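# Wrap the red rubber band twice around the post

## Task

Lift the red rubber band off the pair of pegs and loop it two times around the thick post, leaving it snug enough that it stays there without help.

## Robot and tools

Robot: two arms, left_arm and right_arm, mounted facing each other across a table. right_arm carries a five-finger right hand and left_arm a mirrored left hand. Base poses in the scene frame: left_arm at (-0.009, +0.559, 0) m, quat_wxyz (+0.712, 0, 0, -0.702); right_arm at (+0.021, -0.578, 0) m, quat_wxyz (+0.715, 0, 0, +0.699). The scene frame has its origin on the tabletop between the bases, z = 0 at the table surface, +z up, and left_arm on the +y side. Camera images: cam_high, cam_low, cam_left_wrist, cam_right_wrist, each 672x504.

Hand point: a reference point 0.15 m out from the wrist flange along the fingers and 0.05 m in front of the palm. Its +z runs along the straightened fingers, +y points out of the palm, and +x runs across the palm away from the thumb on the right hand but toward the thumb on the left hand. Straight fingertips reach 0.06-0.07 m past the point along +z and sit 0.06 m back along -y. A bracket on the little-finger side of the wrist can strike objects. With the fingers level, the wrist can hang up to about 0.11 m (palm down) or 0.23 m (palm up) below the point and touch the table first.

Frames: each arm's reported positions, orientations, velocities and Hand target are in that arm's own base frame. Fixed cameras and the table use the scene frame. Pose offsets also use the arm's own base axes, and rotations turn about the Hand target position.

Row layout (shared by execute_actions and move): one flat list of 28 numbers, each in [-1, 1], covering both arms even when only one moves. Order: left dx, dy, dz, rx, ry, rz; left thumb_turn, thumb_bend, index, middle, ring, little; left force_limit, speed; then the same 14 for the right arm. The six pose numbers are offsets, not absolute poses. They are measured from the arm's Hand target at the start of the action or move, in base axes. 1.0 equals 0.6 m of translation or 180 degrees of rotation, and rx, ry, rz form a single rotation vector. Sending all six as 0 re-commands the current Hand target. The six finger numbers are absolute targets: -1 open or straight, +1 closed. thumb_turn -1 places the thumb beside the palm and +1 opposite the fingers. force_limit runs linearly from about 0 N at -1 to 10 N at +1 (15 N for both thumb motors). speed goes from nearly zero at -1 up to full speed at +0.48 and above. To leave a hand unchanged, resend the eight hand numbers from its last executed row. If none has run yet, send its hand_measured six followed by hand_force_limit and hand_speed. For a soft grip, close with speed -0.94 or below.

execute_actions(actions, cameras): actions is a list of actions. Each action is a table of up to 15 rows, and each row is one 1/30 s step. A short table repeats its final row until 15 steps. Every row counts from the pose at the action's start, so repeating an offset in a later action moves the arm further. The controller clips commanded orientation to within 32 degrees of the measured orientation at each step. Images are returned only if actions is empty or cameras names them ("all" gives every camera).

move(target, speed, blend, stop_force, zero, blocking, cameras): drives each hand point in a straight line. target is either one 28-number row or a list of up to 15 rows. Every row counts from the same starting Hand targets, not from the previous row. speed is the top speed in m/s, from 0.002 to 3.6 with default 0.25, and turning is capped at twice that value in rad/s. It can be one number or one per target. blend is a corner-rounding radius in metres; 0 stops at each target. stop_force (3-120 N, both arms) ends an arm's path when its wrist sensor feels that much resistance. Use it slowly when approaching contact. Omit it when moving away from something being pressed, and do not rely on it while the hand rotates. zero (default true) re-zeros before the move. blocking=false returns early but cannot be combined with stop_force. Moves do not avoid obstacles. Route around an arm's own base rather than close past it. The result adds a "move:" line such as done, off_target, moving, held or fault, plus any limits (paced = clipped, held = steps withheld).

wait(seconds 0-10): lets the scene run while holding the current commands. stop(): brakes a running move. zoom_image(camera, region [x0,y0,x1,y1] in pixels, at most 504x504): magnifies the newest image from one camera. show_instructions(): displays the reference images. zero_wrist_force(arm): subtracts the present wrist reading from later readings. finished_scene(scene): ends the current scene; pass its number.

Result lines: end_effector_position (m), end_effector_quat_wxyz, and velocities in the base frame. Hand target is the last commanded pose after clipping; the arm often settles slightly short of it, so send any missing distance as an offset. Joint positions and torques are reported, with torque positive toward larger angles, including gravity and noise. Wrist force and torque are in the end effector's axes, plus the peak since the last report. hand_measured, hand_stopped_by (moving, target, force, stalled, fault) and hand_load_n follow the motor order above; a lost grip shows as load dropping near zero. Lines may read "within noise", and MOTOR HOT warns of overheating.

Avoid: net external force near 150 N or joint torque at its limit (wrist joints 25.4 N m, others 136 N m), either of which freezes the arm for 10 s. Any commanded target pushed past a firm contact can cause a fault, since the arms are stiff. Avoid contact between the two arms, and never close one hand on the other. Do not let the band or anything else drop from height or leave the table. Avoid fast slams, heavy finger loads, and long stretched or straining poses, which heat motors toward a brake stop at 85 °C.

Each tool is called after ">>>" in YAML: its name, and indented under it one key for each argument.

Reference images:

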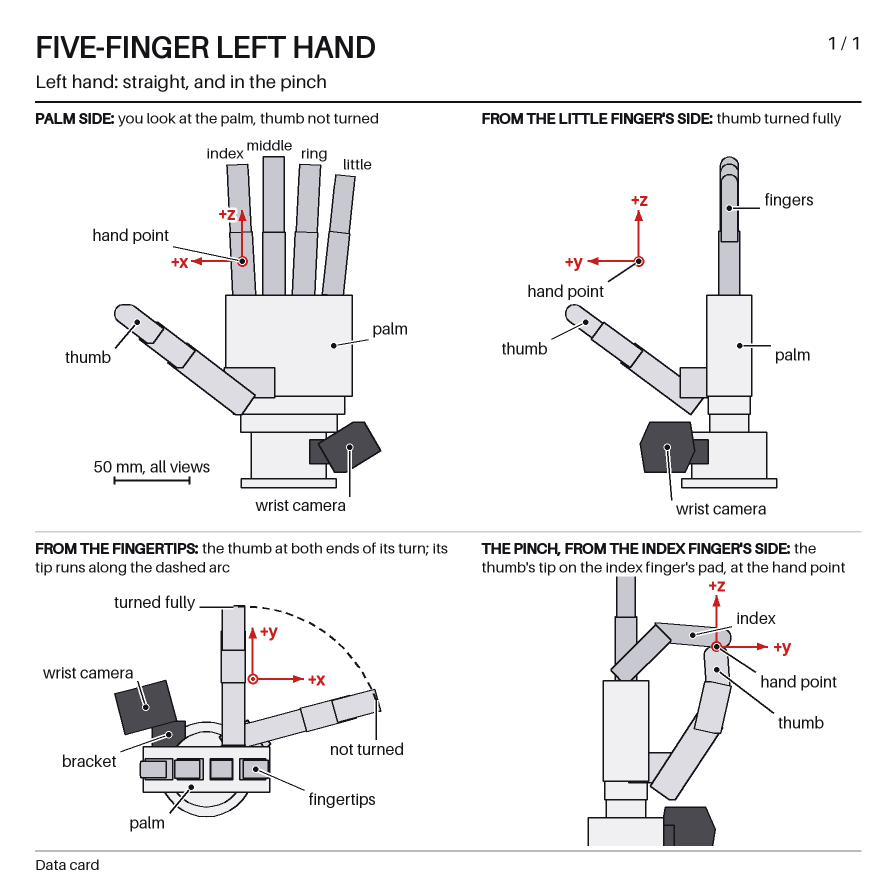

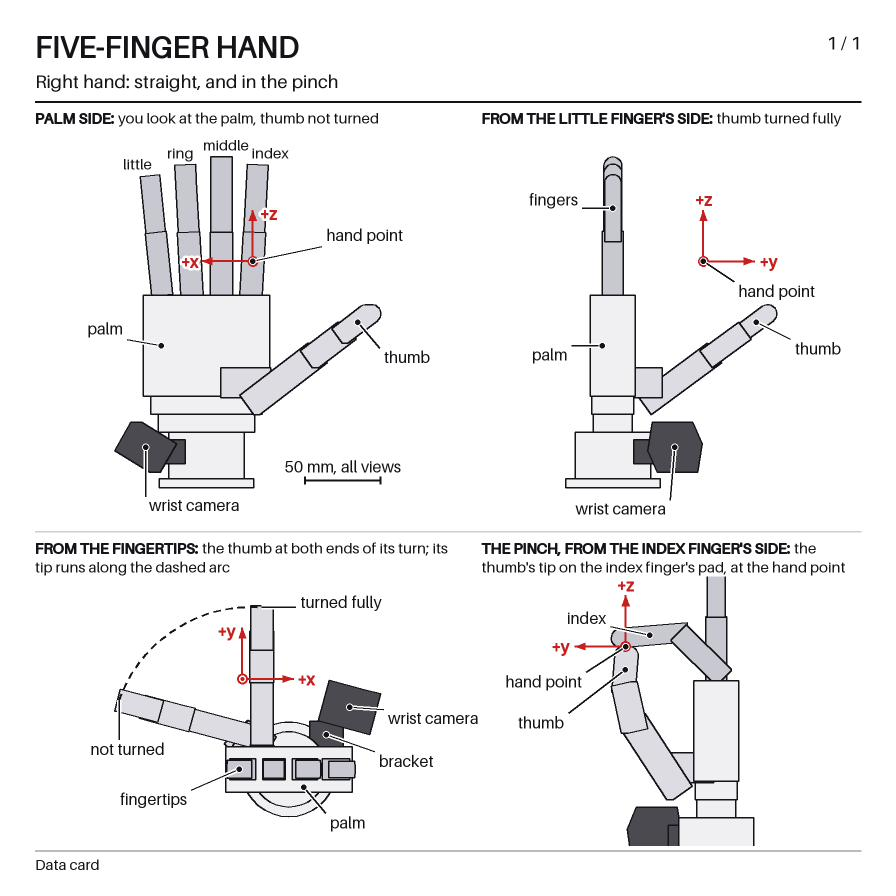

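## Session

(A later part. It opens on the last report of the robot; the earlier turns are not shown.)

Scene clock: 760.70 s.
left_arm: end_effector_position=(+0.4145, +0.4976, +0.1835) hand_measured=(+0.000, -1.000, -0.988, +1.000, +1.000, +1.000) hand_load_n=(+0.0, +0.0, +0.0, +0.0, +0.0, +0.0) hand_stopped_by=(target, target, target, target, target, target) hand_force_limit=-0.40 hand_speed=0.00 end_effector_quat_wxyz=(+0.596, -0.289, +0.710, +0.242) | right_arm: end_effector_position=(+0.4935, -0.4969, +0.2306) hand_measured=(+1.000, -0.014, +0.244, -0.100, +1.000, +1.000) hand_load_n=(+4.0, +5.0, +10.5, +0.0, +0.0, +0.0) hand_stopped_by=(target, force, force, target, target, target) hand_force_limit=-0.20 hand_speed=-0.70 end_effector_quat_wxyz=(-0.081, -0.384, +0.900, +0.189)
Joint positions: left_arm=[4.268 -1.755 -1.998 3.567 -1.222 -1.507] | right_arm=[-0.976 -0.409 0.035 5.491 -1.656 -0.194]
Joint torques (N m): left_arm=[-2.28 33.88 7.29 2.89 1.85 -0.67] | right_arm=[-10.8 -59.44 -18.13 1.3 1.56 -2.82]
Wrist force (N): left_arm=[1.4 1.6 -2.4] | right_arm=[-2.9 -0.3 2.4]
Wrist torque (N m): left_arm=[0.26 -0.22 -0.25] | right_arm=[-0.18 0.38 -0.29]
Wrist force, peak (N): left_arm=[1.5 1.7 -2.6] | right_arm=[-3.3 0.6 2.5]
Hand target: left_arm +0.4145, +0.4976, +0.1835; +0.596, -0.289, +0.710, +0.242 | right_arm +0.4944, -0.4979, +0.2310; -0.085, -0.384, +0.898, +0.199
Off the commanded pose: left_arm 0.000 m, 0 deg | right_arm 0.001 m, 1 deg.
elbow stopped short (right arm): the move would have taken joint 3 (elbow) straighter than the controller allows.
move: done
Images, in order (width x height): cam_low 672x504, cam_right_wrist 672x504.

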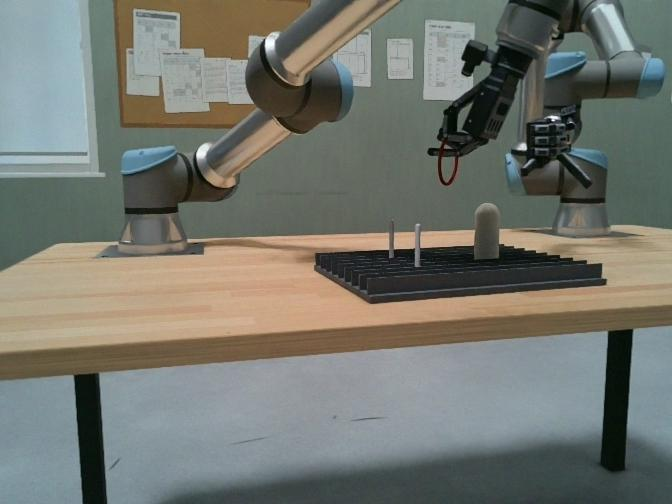

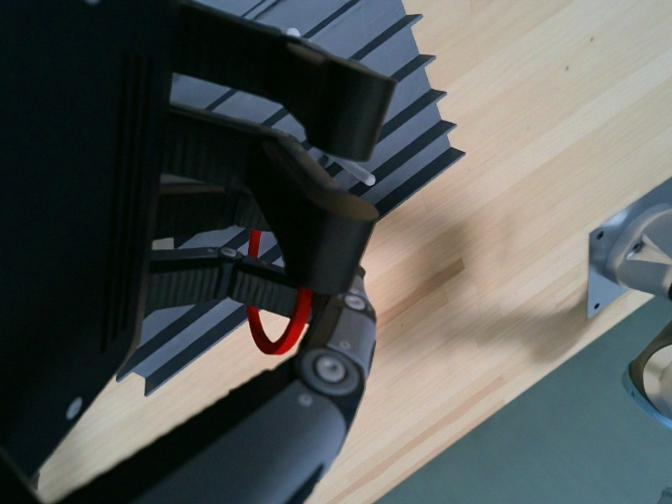

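>>> move:
  target: [0,0,0,0,0,0,0,-1,-1,1,1,1,-0.4,0,-0.06,0.057,-0.1,0,0,0,1,0.35,0.4,-0.1,1,1,-0.2,-0.7]
  speed: 0.1
  cameras: ["cam_low","cam_right_wrist"]

>>> zoom_image:
  camera: "cam_low"
  region: [370, 110, 490, 230]

Scene clock: 762.40 s.
left_arm: end_effector_position=(+0.4145, +0.4976, +0.1835) hand_measured=(+0.000, -1.000, -0.988, +1.000, +1.000, +1.000) hand_load_n=(+0.5, +0.0, +0.0, +0.0, +0.0, +0.0) hand_stopped_by=(target, target, target, target, target, target) hand_force_limit=-0.40 hand_speed=0.00 end_effector_quat_wxyz=(+0.596, -0.289, +0.710, +0.242) | right_arm: end_effector_position=(+0.4583, -0.4637, +0.1711) hand_measured=(+1.000, -0.014, +0.244, -0.100, +1.000, +1.000) hand_load_n=(+4.0, +4.5, +10.5, +0.0, +0.0, +0.0) hand_stopped_by=(target, force, force, target, target, target) hand_force_limit=-0.20 hand_speed=-0.70 end_effector_quat_wxyz=(-0.085, -0.384, +0.898, +0.199)
Joint positions: left_arm=[4.268 -1.755 -1.998 3.567 -1.222 -1.507] | right_arm=[-0.988 -0.716 0.787 5.069 -1.665 -0.205]
Joint torques (N m): left_arm=[-1.75 32.97 7.34 3.04 1.64 -0.31] | right_arm=[6.14 -56.05 -15.75 -1.48 1.46 0.71]
Wrist force (N): left_arm=[1.4 1.5 -2.4] | right_arm=[-2.6 -0.6 2.2]
Wrist torque (N m): left_arm=[0.23 -0.24 -0.24] | right_arm=[-0.21 0.33 -0.14]
Wrist force, peak (N): left_arm=[1.6 1.6 -2.6] | right_arm=[-3.0 -1.4 2.7]
Hand target: left_arm +0.4145, +0.4976, +0.1835; +0.596, -0.289, +0.710, +0.242 | right_arm +0.4584, -0.4637, +0.1710; -0.085, -0.384, +0.898, +0.199
Off the commanded pose: left_arm 0.000 m, 0 deg | right_arm 0.000 m, 0 deg.
move: done
Images, in order (width x height): cam_low 672x504, cam_right_wrist 672x504.

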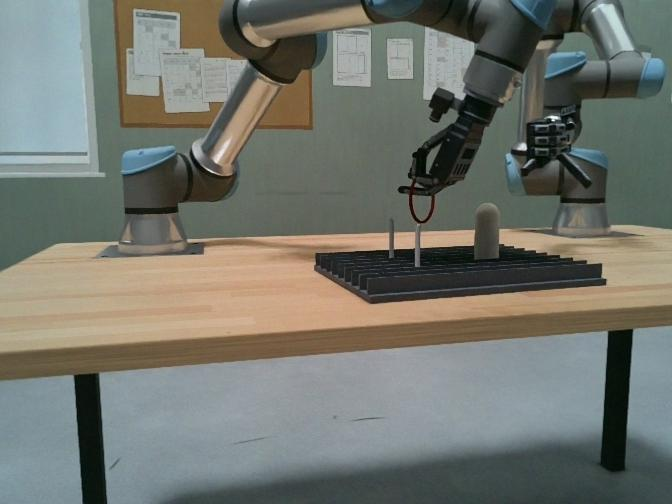

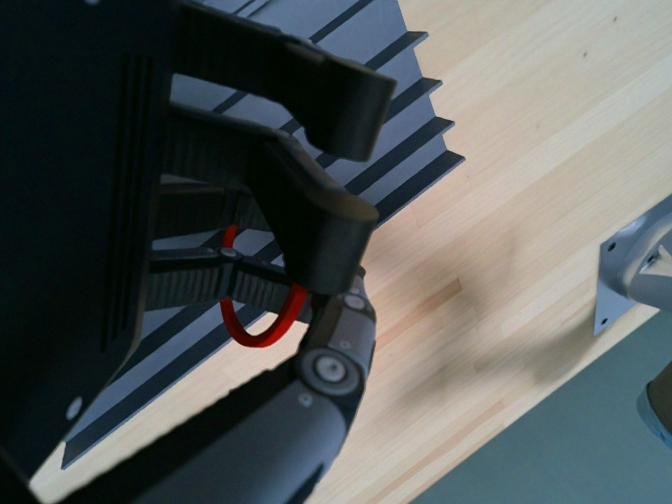

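Scaled by 4.200 from the camera's 672x504 image, which has a finer 960x720 frame.

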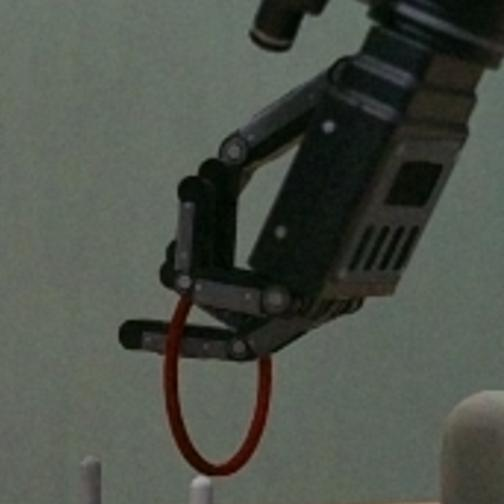

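>>> execute_actions:
  actions:
    - [[0,0,0,0,0,0,0,-1,-1,1,1,1,-0.4,0,0,0,0,0,0,0,1,0.35,0.4,0.2,1,1,-0.2,-0.7]]
    - [[0,0,0,0,0,0,0,-1,-1,1,1,1,-0.4,0,0,0,0,0,0,0,1,0.35,0.4,0.25,1,1,-0.2,-0.7]]
  cameras: ["cam_low","cam_right_wrist"]

>>> zoom_image:
  camera: "cam_low"
  region: [370, 110, 490, 230]

>>> zoom_image:
  camera: "cam_right_wrist"
  region: [130, 150, 430, 420]

Scene clock: 764.23 s.
left_arm: end_effector_position=(+0.4145, +0.4976, +0.1835) hand_measured=(+0.000, -1.000, -0.988, +1.000, +1.000, +1.000) hand_load_n=(+0.5, +0.0, +0.0, +0.0, +0.0, +0.0) hand_stopped_by=(target, target, target, target, target, target) hand_force_limit=-0.40 hand_speed=0.00 end_effector_quat_wxyz=(+0.596, -0.289, +0.710, +0.242) | right_arm: end_effector_position=(+0.4584, -0.4637, +0.1710) hand_measured=(+1.000, -0.014, +0.244, +0.224, +1.000, +1.000) hand_load_n=(+4.0, +5.0, +10.0, +4.5, +0.0, +0.0) hand_stopped_by=(target, force, force, force, target, target) hand_force_limit=-0.20 hand_speed=-0.70 end_effector_quat_wxyz=(-0.085, -0.384, +0.898, +0.199)
Joint positions: left_arm=[4.268 -1.755 -1.998 3.567 -1.222 -1.507] | right_arm=[-0.988 -0.716 0.787 5.068 -1.665 -0.205]
Joint torques (N m): left_arm=[-1.1 32.73 6.46 3.13 1.63 -0.31] | right_arm=[9.33 -62.84 -15.96 -3.75 1.44 2.52]
Wrist force (N): left_arm=[1.4 1.5 -2.2] | right_arm=[-2.7 -0.5 2.3]
Wrist torque (N m): left_arm=[0.23 -0.22 -0.24] | right_arm=[-0.20 0.33 -0.14]
Wrist force, peak (N): left_arm=[1.5 1.8 -2.6] | right_arm=[-2.9 -0.6 2.6]
Hand target: left_arm +0.4145, +0.4976, +0.1835; +0.596, -0.289, +0.710, +0.242 | right_arm +0.4584, -0.4637, +0.1710; -0.085, -0.384, +0.898, +0.199
Off the commanded pose: left_arm 0.000 m, 0 deg | right_arm 0.000 m, 0 deg.
Images, in order (width x height): cam_low 672x504, cam_right_wrist 672x504.

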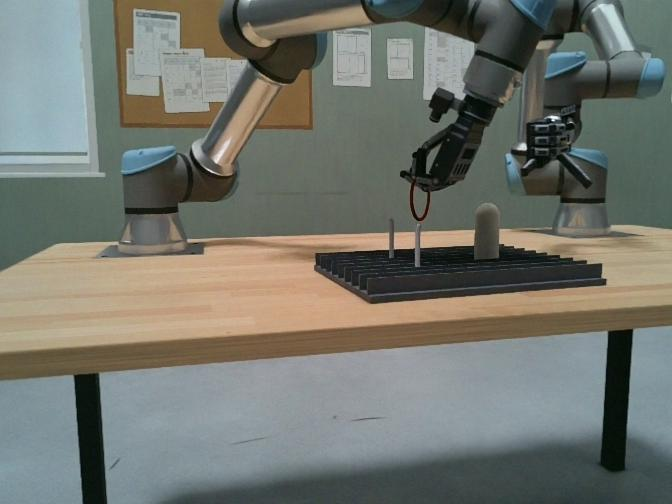

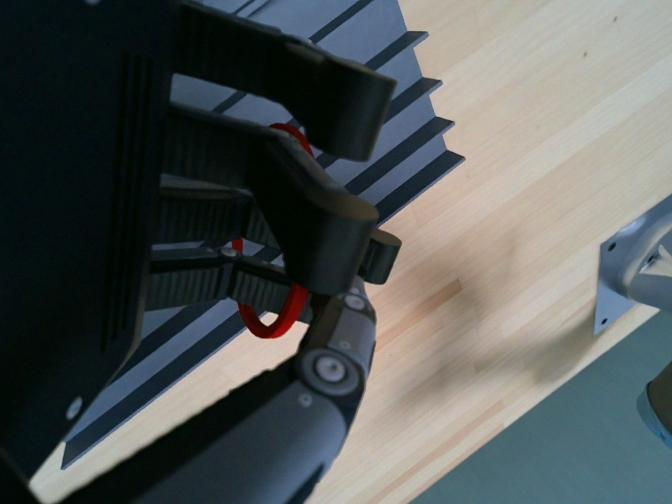

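Scaled by 4.200 from the camera's 672x504 image, which has a finer 960x720 frame.

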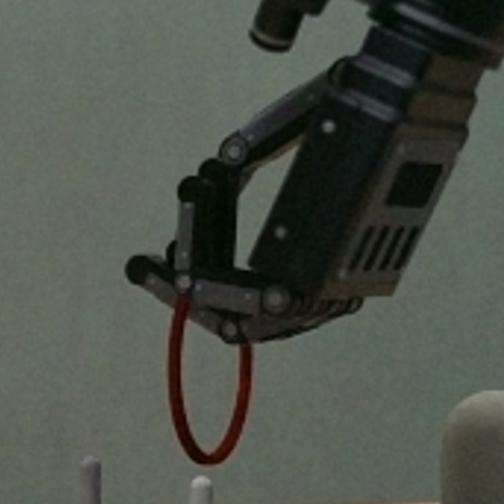

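Scaled by 1.680 from the camera's 672x504 image, which has a finer 960x720 frame.

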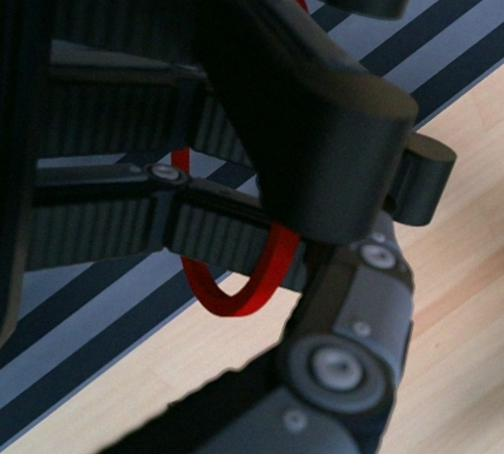

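>>> execute_actions:
  actions:
    - [[0,0,0,0,0,0,0,-1,-1,1,1,1,-0.4,0,0,0,0,0,0,0,1,-0.1,0.4,0.25,1,1,-0.2,-0.7]]
    - [[0,0,0,0,0,0,0,-1,-1,1,1,1,-0.4,0,0,0,0,0,0,0,1,-0.5,0.4,0.35,1,1,-0.2,-0.6]]
    - [[0,0,0,0,0,0,0,-1,-1,1,1,1,-0.4,0,0,0,0,0,0,0,1,-1,0.5,0.5,1,1,-0.2,-0.6]]
  cameras: ["cam_low","cam_right_wrist"]

>>> zoom_image:
  camera: "cam_low"
  region: [370, 110, 490, 230]

>>> zoom_image:
  camera: "cam_right_wrist"
  region: [130, 150, 430, 420]

Scene clock: 767.10 s.
left_arm: end_effector_position=(+0.4145, +0.4976, +0.1835) hand_measured=(+0.000, -1.000, -0.988, +1.000, +1.000, +1.000) hand_load_n=(+0.0, +0.0, +0.0, +0.0, +0.0, +0.0) hand_stopped_by=(target, target, target, target, target, target) hand_force_limit=-0.40 hand_speed=0.00 end_effector_quat_wxyz=(+0.596, -0.289, +0.710, +0.242) | right_arm: end_effector_position=(+0.4584, -0.4637, +0.1710) hand_measured=(+1.000, -1.000, +0.500, +0.500, +1.000, +1.000) hand_load_n=(+0.0, +0.0, +0.5, +0.0, +0.0, +0.0) hand_stopped_by=(target, target, target, target, target, target) hand_force_limit=-0.20 hand_speed=-0.60 end_effector_quat_wxyz=(-0.085, -0.384, +0.898, +0.199)
Joint positions: left_arm=[4.268 -1.755 -1.998 3.567 -1.222 -1.507] | right_arm=[-0.988 -0.716 0.787 5.068 -1.665 -0.205]
Joint torques (N m): left_arm=[-0.89 33.23 8.03 3.18 1.68 -0.32] | right_arm=[9.19 -62.25 -18 -1.61 0.8 2.59]
Wrist force (N): left_arm=[1.5 1.5 -2.4] | right_arm=[-2.7 -0.6 2.3]
Wrist torque (N m): left_arm=[0.25 -0.24 -0.24] | right_arm=[-0.21 0.34 -0.15]
Wrist force, peak (N): left_arm=[1.6 1.6 -2.7] | right_arm=[-3.0 -0.6 2.3]
Hand target: left_arm +0.4145, +0.4976, +0.1835; +0.596, -0.289, +0.710, +0.242 | right_arm +0.4584, -0.4637, +0.1710; -0.085, -0.384, +0.898, +0.199
Off the commanded pose: left_arm 0.000 m, 0 deg | right_arm 0.000 m, 0 deg.
Images, in order (width x height): cam_low 672x504, cam_right_wrist 672x504.

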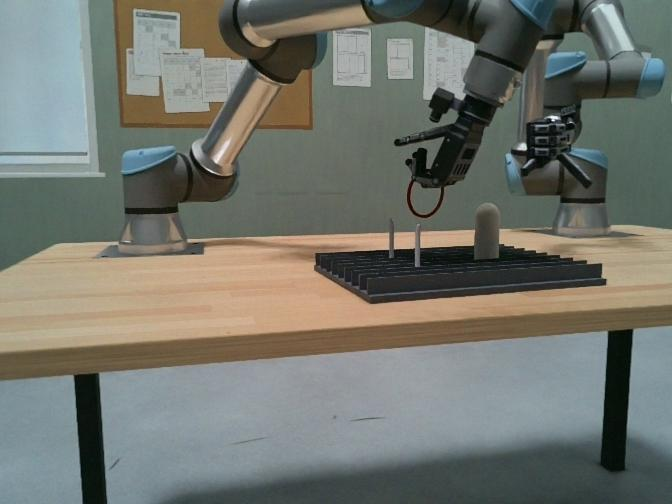

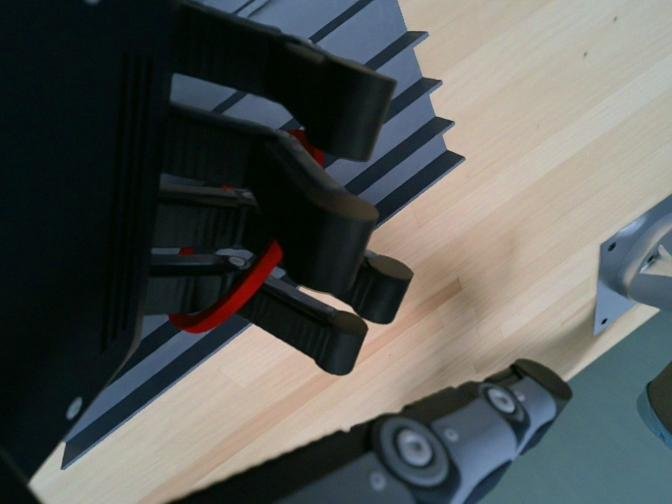

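Scaled by 4.200 from the camera's 672x504 image, which has a finer 960x720 frame.

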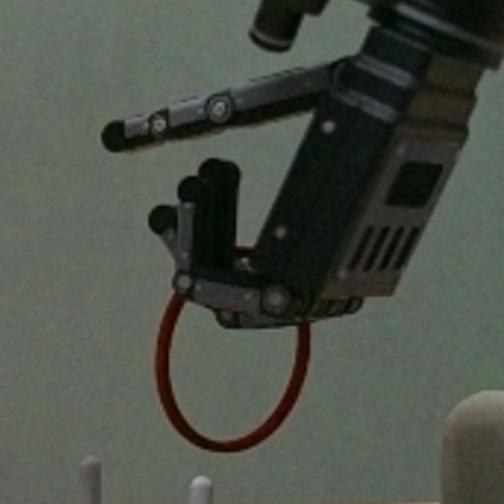

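Scaled by 1.680 from the camera's 672x504 image, which has a finer 960x720 frame.

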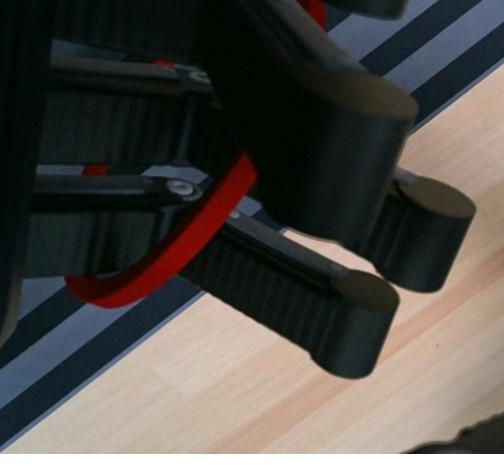

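>>> execute_actions:
  actions:
    - [[0,0,0,0,0,0,0,-1,-1,1,1,1,-0.4,0,0,0,0,0,0,0,-0.3,-1,0.5,0.6,1,1,-0.2,-0.7]]
    - [[0,0,0,0,0,0,0,-1,-1,1,1,1,-0.4,0,0,0,0,0,0,0,-0.3,-1,0.2,0.6,1,1,-0.2,-0.7]]
    - [[0,0,0,0,0,0,0,-1,-1,1,1,1,-0.4,0,0,0,0,0,0,0,-0.3,-1,-0.2,0.6,1,1,-0.2,-0.7]]
  cameras: ["cam_low","cam_right_wrist"]

>>> zoom_image:
  camera: "cam_low"
  region: [370, 110, 490, 230]

>>> zoom_image:
  camera: "cam_right_wrist"
  region: [130, 100, 430, 370]

Scene clock: 771.23 s.
left_arm: end_effector_position=(+0.4145, +0.4976, +0.1835) hand_measured=(+0.000, -1.000, -0.988, +1.000, +1.000, +1.000) hand_load_n=(+0.0, +0.0, +0.0, +0.0, +0.0, +0.0) hand_stopped_by=(target, target, target, target, target, target) hand_force_limit=-0.40 hand_speed=0.00 end_effector_quat_wxyz=(+0.596, -0.289, +0.710, +0.242) | right_arm: end_effector_position=(+0.4584, -0.4637, +0.1710) hand_measured=(-0.300, -1.000, -0.200, +0.600, +1.000, +1.000) hand_load_n=(+0.0, +0.0, +0.0, +0.0, +0.0, +0.0) hand_stopped_by=(target, target, target, target, target, target) hand_force_limit=-0.20 hand_speed=-0.70 end_effector_quat_wxyz=(-0.085, -0.384, +0.898, +0.199)
Joint positions: left_arm=[4.268 -1.755 -1.998 3.567 -1.222 -1.507] | right_arm=[-0.988 -0.716 0.787 5.068 -1.665 -0.205]
Joint torques (N m): left_arm=[-1.26 33.79 7.42 3.12 1.55 -0.52] | right_arm=[9.3 -62.04 -20.69 1.28 0.08 2.52]
Wrist force (N): left_arm=[1.5 1.5 -2.5] | right_arm=[-2.7 -0.5 2.4]
Wrist torque (N m): left_arm=[0.25 -0.24 -0.24] | right_arm=[-0.20 0.34 -0.14]
Wrist force, peak (N): left_arm=[1.5 1.9 -2.6] | right_arm=[-3.0 -0.7 2.4]
Hand target: left_arm +0.4145, +0.4976, +0.1835; +0.596, -0.289, +0.710, +0.242 | right_arm +0.4584, -0.4637, +0.1710; -0.085, -0.384, +0.898, +0.199
Off the commanded pose: left_arm 0.000 m, 0 deg | right_arm 0.000 m, 0 deg.
Images, in order (width x height): cam_low 672x504, cam_right_wrist 672x504.

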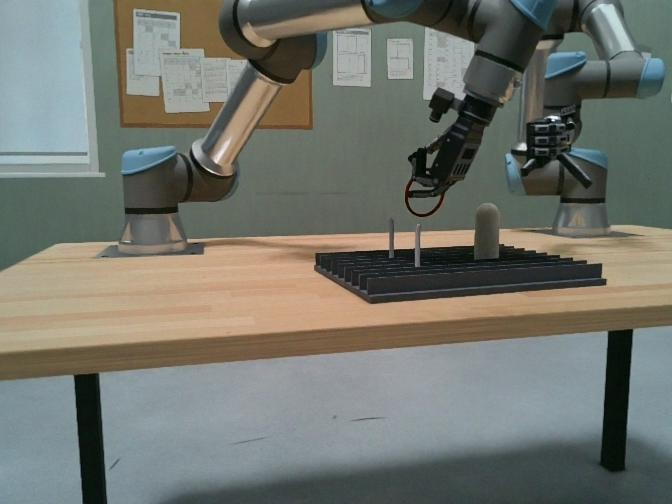

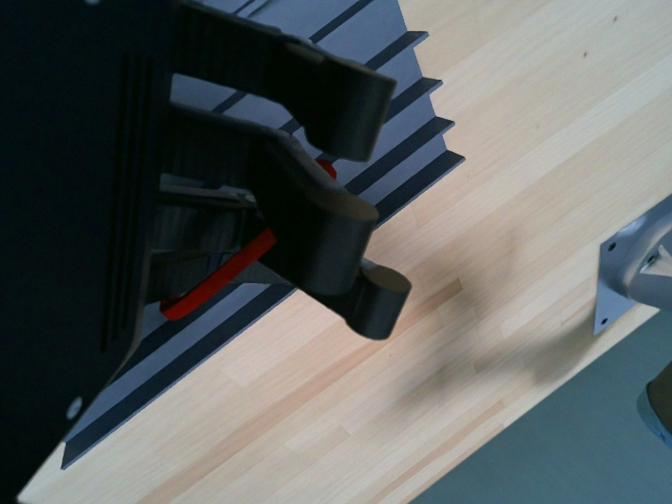

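Scaled by 4.200 from the camera's 672x504 image, which has a finer 960x720 frame.

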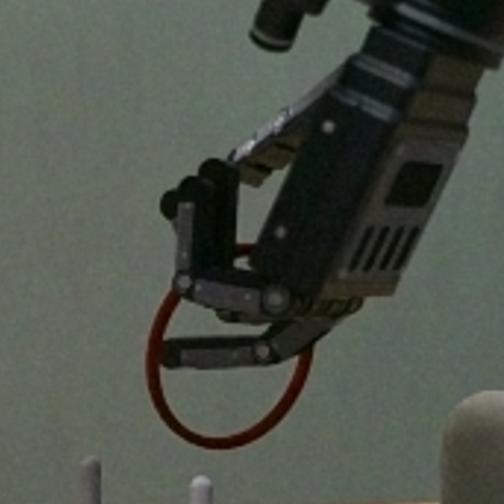

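Scaled by 1.680 from the camera's 672x504 image, which has a finer 960x720 frame.

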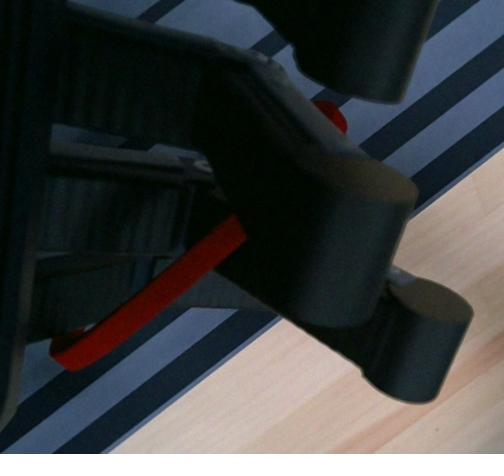

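>>> execute_actions:
  actions:
    - [[0,0,0,0,0,0,0,-1,-1,1,1,1,-0.4,0,0,0,0,0,0,0,-0.3,-1,0.2,0.6,1,1,-0.2,-0.7]]
    - [[0,0,0,0,0,0,0,-1,-1,1,1,1,-0.4,0,0,0,0,0,0,0,-0.3,-1,0.6,0.6,1,1,-0.2,-0.7]]
    - [[0,0,0,0,0,0,0,-1,-1,1,1,1,-0.4,0,0,0,0,0,0,0,-0.3,-1,0.6,0.6,1,1,-0.2,-0.7]]
  cameras: []

>>> move:
  target: [0,0,0,0,0,0,0,-1,-1,1,1,1,-0.4,0,0,0,0.0,-0.1344,-0.1406,0,-0.3,-1,0.6,0.6,1,1,-0.2,-0.7]
  speed: 0.15
  cameras: ["cam_low","cam_right_wrist"]

>>> zoom_image:
  camera: "cam_low"
  region: [370, 110, 490, 230]

>>> zoom_image:
  camera: "cam_right_wrist"
  region: [130, 100, 430, 400]

Scene clock: 774.27 s.
left_arm: end_effector_position=(+0.4145, +0.4976, +0.1835) hand_measured=(+0.000, -1.000, -0.988, +1.000, +1.000, +1.000) hand_load_n=(+0.0, +0.0, +0.0, +0.0, +0.0, +0.0) hand_stopped_by=(target, target, target, target, target, target) hand_force_limit=-0.40 hand_speed=0.00 end_effector_quat_wxyz=(+0.596, -0.289, +0.710, +0.242) | right_arm: end_effector_position=(+0.4584, -0.4637, +0.1710) hand_measured=(-0.300, -1.000, +0.600, +0.600, +1.000, +1.000) hand_load_n=(+0.0, -0.5, +0.0, +0.0, +0.0, +0.0) hand_stopped_by=(target, target, target, target, target, target) hand_force_limit=-0.20 hand_speed=-0.70 end_effector_quat_wxyz=(-0.085, -0.384, +0.898, +0.199)
Joint positions: left_arm=[4.268 -1.755 -1.998 3.567 -1.222 -1.507] | right_arm=[-0.988 -0.716 0.787 5.068 -1.665 -0.205]
Joint torques (N m): left_arm=[-1.21 34.19 7.55 3.04 1.49 -0.52] | right_arm=[9.29 -62.93 -23.3 0.79 -0.6 2.47]
Wrist force (N): left_arm=[1.2 1.3 -2.2] | right_arm=[-2.7 -0.6 2.3]
Wrist torque (N m): left_arm=[0.20 -0.19 -0.25] | right_arm=[-0.22 0.34 -0.14]
Wrist force, peak (N): left_arm=[1.6 1.6 -2.7] | right_arm=[-2.9 -0.5 2.7]
Hand target: left_arm +0.4145, +0.4976, +0.1835; +0.596, -0.289, +0.710, +0.242 | right_arm +0.4584, -0.4637, +0.1710; -0.085, -0.384, +0.898, +0.199
Off the commanded pose: left_arm 0.000 m, 0 deg | right_arm 0.000 m, 0 deg.
No camera images: "cameras" was empty.

Scene clock: 776.77 s.
left_arm: end_effector_position=(+0.4145, +0.4976, +0.1835) hand_measured=(+0.000, -1.000, -0.988, +1.000, +1.000, +1.000) hand_load_n=(+0.0, +0.0, +0.0, +0.0, +0.0, +0.0) hand_stopped_by=(target, target, target, target, target, target) hand_force_limit=-0.40 hand_speed=0.00 end_effector_quat_wxyz=(+0.596, -0.289, +0.710, +0.242) | right_arm: end_effector_position=(+0.4583, -0.4637, +0.1710) hand_measured=(-0.300, -1.000, +0.600, +0.600, +1.000, +1.000) hand_load_n=(+0.0, +0.0, +0.0, +0.0, +0.0, +0.0) hand_stopped_by=(target, target, target, target, target, target) hand_force_limit=-0.20 hand_speed=-0.70 end_effector_quat_wxyz=(+0.034, -0.392, +0.916, -0.080)
Joint positions: left_arm=[4.268 -1.755 -1.998 3.567 -1.222 -1.507] | right_arm=[-1.037 -1.111 1.455 4.201 -1.523 -0.271]
Joint torques (N m): left_arm=[-0.62 35.4 7.48 3.09 1.74 -0.49] | right_arm=[10 -42.61 -15.74 -5.44 -1.41 2.32]
Wrist force (N): left_arm=[1.4 1.6 -2.5] | right_arm=[-3.6 0.7 2.5]
Wrist torque (N m): left_arm=[0.25 -0.23 -0.25] | right_arm=[0.01 0.47 -0.17]
Wrist force, peak (N): left_arm=[1.5 1.8 -2.7] | right_arm=[-3.4 1.0 2.8]
Hand target: left_arm +0.4145, +0.4976, +0.1835; +0.596, -0.289, +0.710, +0.242 | right_arm +0.4584, -0.4637, +0.1710; +0.034, -0.392, +0.916, -0.080
Off the commanded pose: left_arm 0.000 m, 0 deg | right_arm 0.000 m, 0 deg.
move: done
Images, in order (width x height): cam_low 672x504, cam_right_wrist 672x504.

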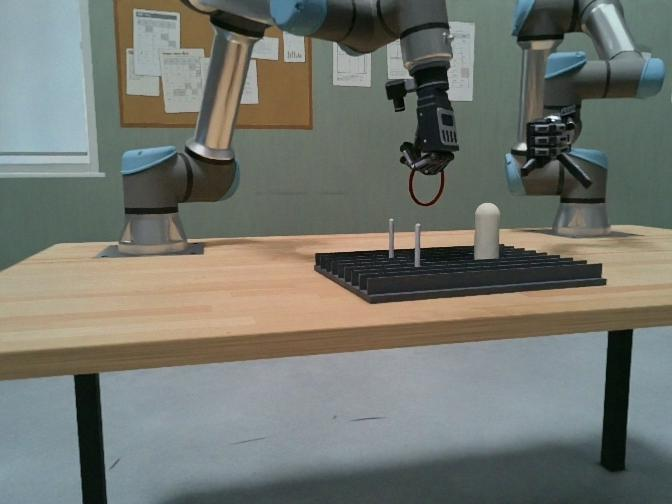

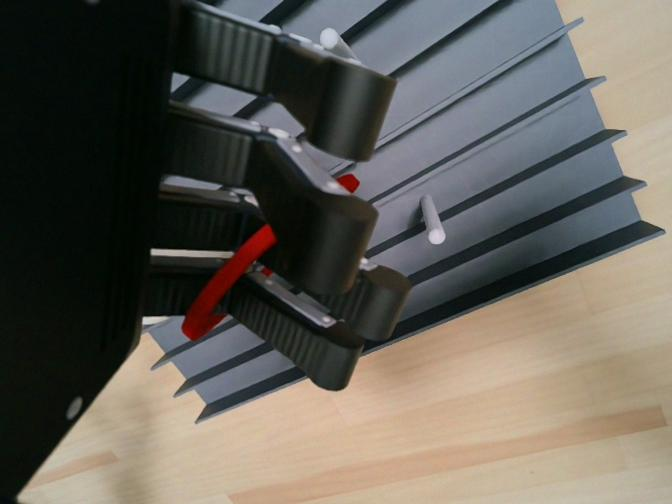

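Scaled by 4.200 from the camera's 672x504 image, which has a finer 960x720 frame.

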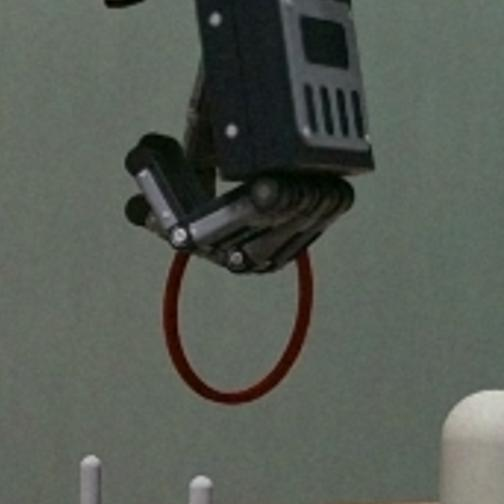

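Scaled by 1.680 from the camera's 672x504 image, which has a finer 960x720 frame.

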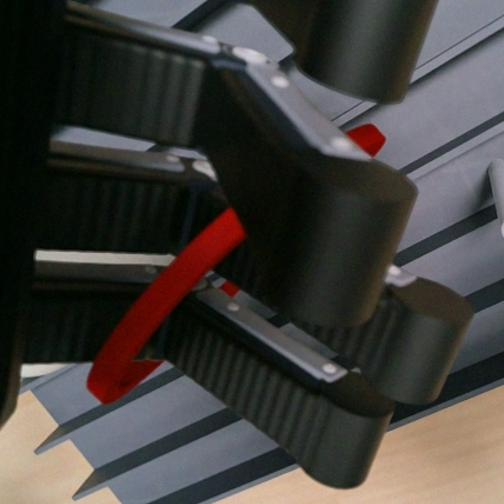

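>>> move:
  target:
    - [-0.1437,-0.1397,0.05,0,0,0,0,-1,-1,1,1,1,-0.4,0,0,0,0.12,0,0,0,-0.3,-1,0.6,0.6,1,1,-0.2,-0.7]
    - [-0.1437,-0.1397,0.05,0,0,0,0,-1,-1,1,1,1,-0.4,0,0.1747,-0.1291,0.12,0,0,0,-0.3,-1,0.6,0.6,1,1,-0.2,-0.7]
  speed: 0.12
  cameras: ["cam_low","cam_right_wrist","cam_high"]

>>> zoom_image:
  camera: "cam_low"
  region: [430, 80, 570, 220]

>>> zoom_image:
  camera: "cam_high"
  region: [340, 180, 500, 320]

Scene clock: 781.90 s.
left_arm: end_effector_position=(+0.3283, +0.4138, +0.2135) hand_measured=(+0.000, -1.000, -0.988, +1.000, +1.000, +1.000) hand_load_n=(+0.0, +0.0, +0.0, +0.0, +0.0, +0.0) hand_stopped_by=(target, target, target, target, target, target) hand_force_limit=-0.40 hand_speed=0.00 end_effector_quat_wxyz=(+0.596, -0.289, +0.710, +0.242) | right_arm: end_effector_position=(+0.5632, -0.5410, +0.2430) hand_measured=(-0.300, -1.000, +0.600, +0.600, +1.000, +1.000) hand_load_n=(+0.0, -0.5, +0.0, +0.0, +0.0, +0.5) hand_stopped_by=(target, target, target, target, target, target) hand_force_limit=-0.20 hand_speed=-0.70 end_effector_quat_wxyz=(+0.034, -0.392, +0.916, -0.080) end_effector_velocity=(+0.000, -0.002, +0.001) end_effector_angular_velocity=(-0.004, -0.002, -0.001)
Joint positions: left_arm=[4.43 -1.405 -2.262 3.467 -1.063 -1.473] | right_arm=[-0.972 -0.8 0.76 4.582 -1.534 -0.206]
Joint velocities: left_arm=[within noise] | right_arm=[-0.002 0.001 -0.005 -0.001 0 0]
Joint torques (N m): left_arm=[7.96 18.94 16.43 -1.1 1.94 -1.74] | right_arm=[-11.14 -46.27 -30.07 -4.91 -0.33 -2.8]
Wrist force (N): left_arm=[1.6 1.6 -2.5] | right_arm=[-2.9 0.7 2.6]
Wrist torque (N m): left_arm=[0.30 -0.23 -0.10] | right_arm=[0.01 0.36 -0.25]
Wrist force, peak (N): left_arm=[1.4 1.6 -3.5] | right_arm=[-3.5 1.7 2.6]
Hand target: left_arm +0.3283, +0.4137, +0.2135; +0.596, -0.289, +0.710, +0.242 | right_arm +0.5632, -0.5411, +0.2430; +0.034, -0.392, +0.916, -0.080
Off the commanded pose: left_arm 0.000 m, 0 deg | right_arm 0.000 m, 0 deg.
move: done
Images, in order (width x height): cam_high 672x504, cam_low 672x504, cam_right_wrist 672x504.

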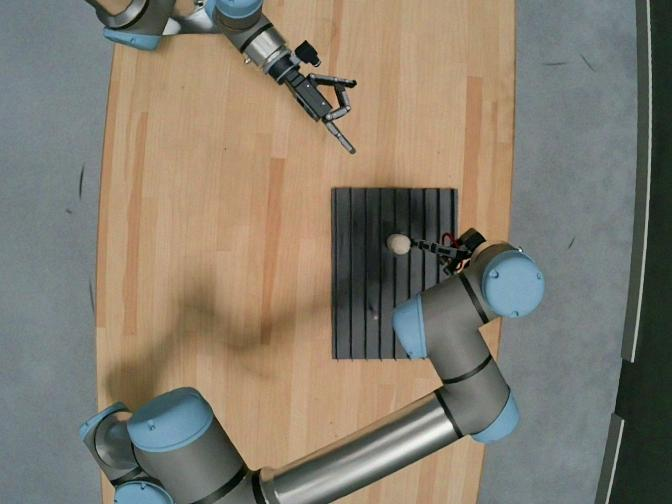

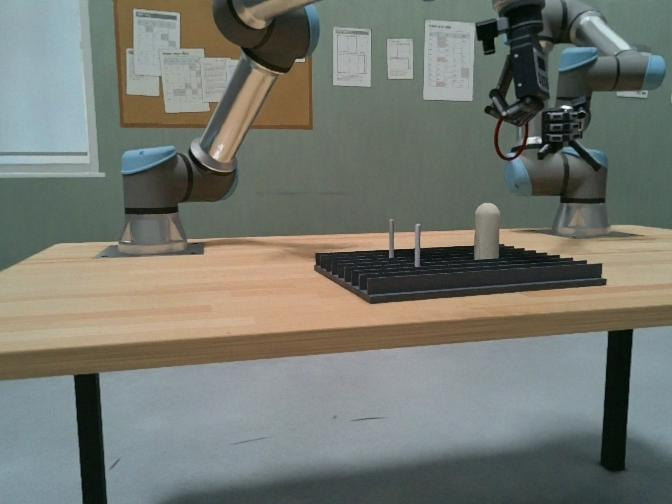

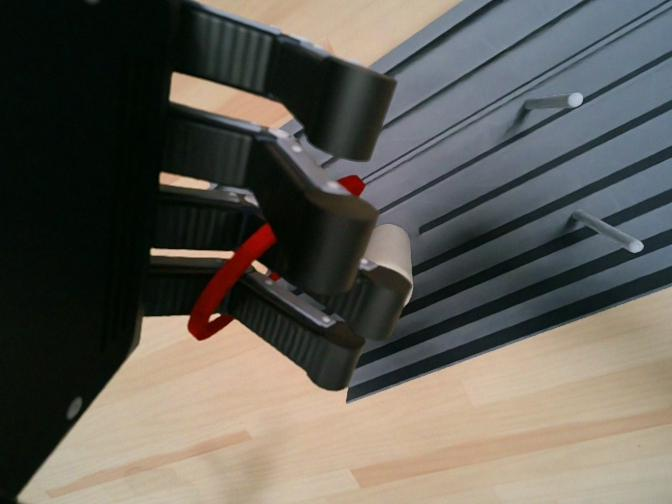

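Scaled by 3.600 from the camera's 672x504 image, which has a finer 960x720 frame.

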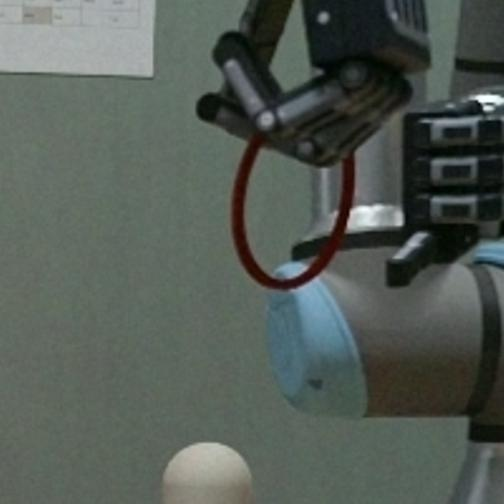

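Scaled by 3.150 from the camera's 672x504 image, which has a finer 960x720 frame.

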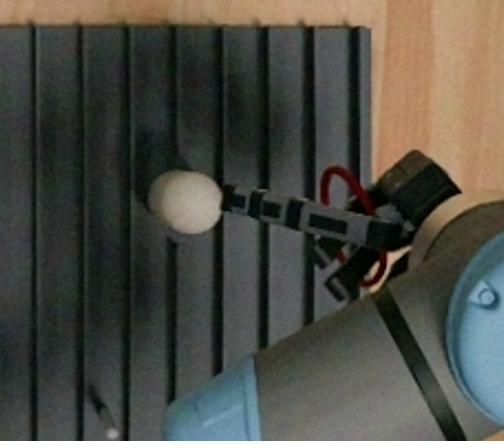

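>>> move:
  target:
    - [0,0,0,0,0,0,0,-1,-1,1,1,1,-0.4,0,0.0374,0.0408,0,0,0,0,-0.3,-1,0.6,0.6,1,1,-0.2,-0.7]
    - [0,0,0,0,0,0,0,-1,-1,1,1,1,-0.4,0,0.0374,0.0408,-0.15,0,0,0,-0.3,-1,0.6,0.6,1,1,-0.2,-0.7]
  speed: 0.1
  cameras: ["cam_low","cam_right_wrist","cam_high"]

>>> zoom_image:
  camera: "cam_low"
  region: [430, 120, 570, 260]

>>> zoom_image:
  camera: "cam_high"
  region: [340, 180, 500, 320]

Scene clock: 785.83 s.
left_arm: end_effector_position=(+0.3283, +0.4137, +0.2135) hand_measured=(+0.000, -1.000, -0.988, +1.000, +1.000, +1.000) hand_load_n=(+0.0, +0.0, +0.0, +0.0, +0.0, +0.0) hand_stopped_by=(target, target, target, target, target, target) hand_force_limit=-0.40 hand_speed=0.00 end_effector_quat_wxyz=(+0.596, -0.289, +0.710, +0.242) | right_arm: end_effector_position=(+0.5856, -0.5166, +0.1530) hand_measured=(-0.300, -1.000, +0.600, +0.600, +1.000, +1.000) hand_load_n=(+0.0, +0.0, +0.0, +0.0, +0.0, +0.0) hand_stopped_by=(target, target, target, target, target, target) hand_force_limit=-0.20 hand_speed=-0.70 end_effector_quat_wxyz=(+0.034, -0.392, +0.916, -0.080)
Joint positions: left_arm=[4.43 -1.405 -2.262 3.467 -1.063 -1.473] | right_arm=[-0.931 -0.784 0.963 4.362 -1.541 -0.166]
Joint torques (N m): left_arm=[8.29 18.89 9.2 -1.2 1.36 -1.78] | right_arm=[-10.44 -61.21 -21.18 -1.15 1.64 -2.07]
Wrist force (N): left_arm=[1.4 1.5 -2.4] | right_arm=[-3.1 0.6 2.7]
Wrist torque (N m): left_arm=[0.28 -0.20 -0.11] | right_arm=[-0.03 0.40 -0.24]
Wrist force, peak (N): left_arm=[1.7 1.7 -2.6] | right_arm=[-3.2 0.6 3.6]
Hand target: left_arm +0.3283, +0.4137, +0.2135; +0.596, -0.289, +0.710, +0.242 | right_arm +0.5856, -0.5166, +0.1530; +0.034, -0.392, +0.916, -0.080
Off the commanded pose: left_arm 0.000 m, 0 deg | right_arm 0.000 m, 0 deg.
move: done
Images, in order (width x height): cam_high 672x504, cam_low 672x504, cam_right_wrist 672x504.

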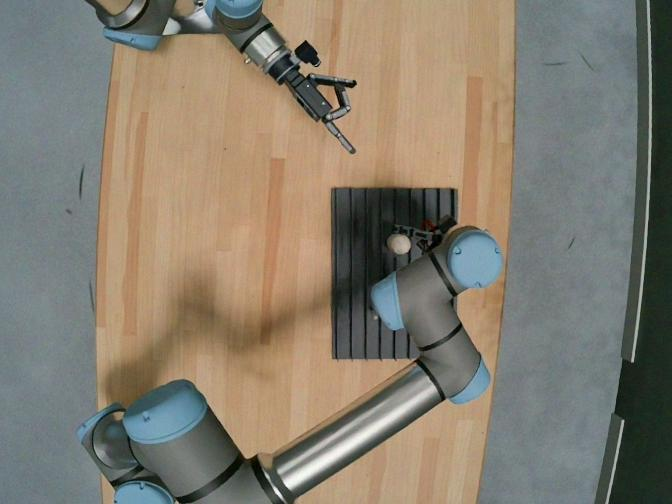

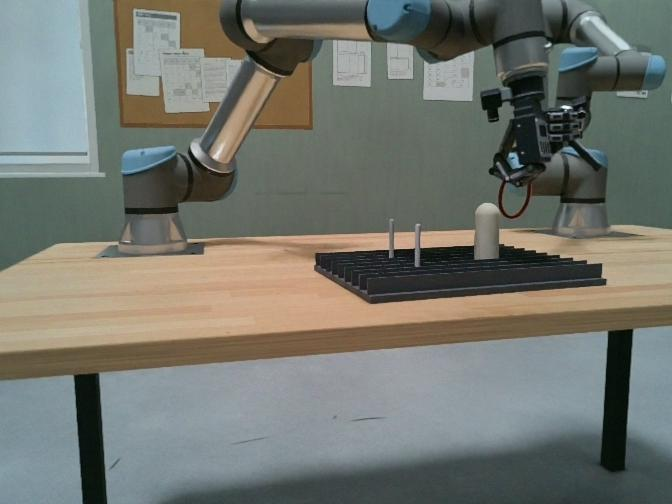

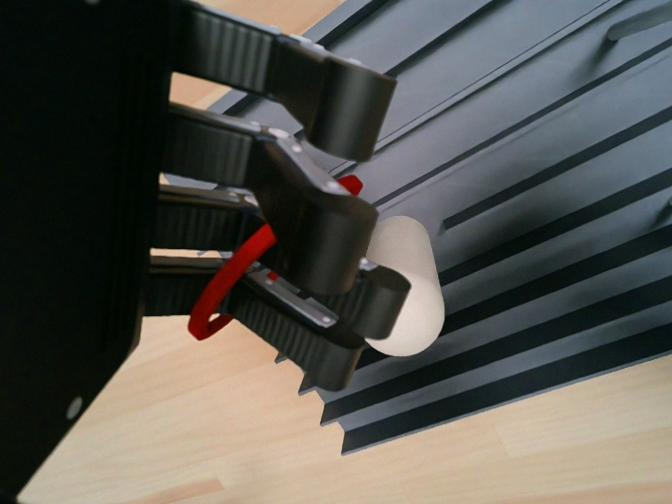

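Scaled by 3.600 from the camera's 672x504 image, which has a finer 960x720 frame.

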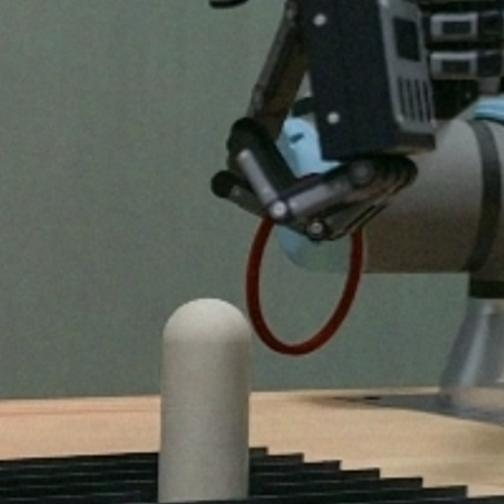

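Scaled by 3.150 from the camera's 672x504 image, which has a finer 960x720 frame.

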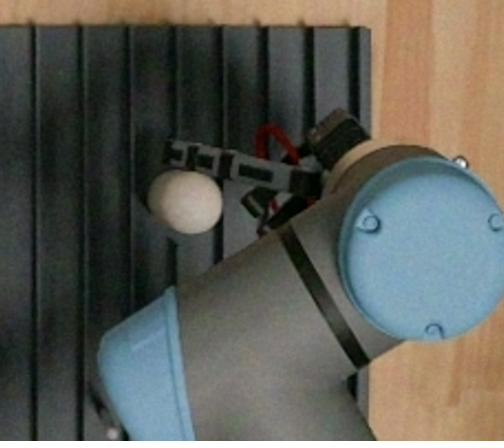

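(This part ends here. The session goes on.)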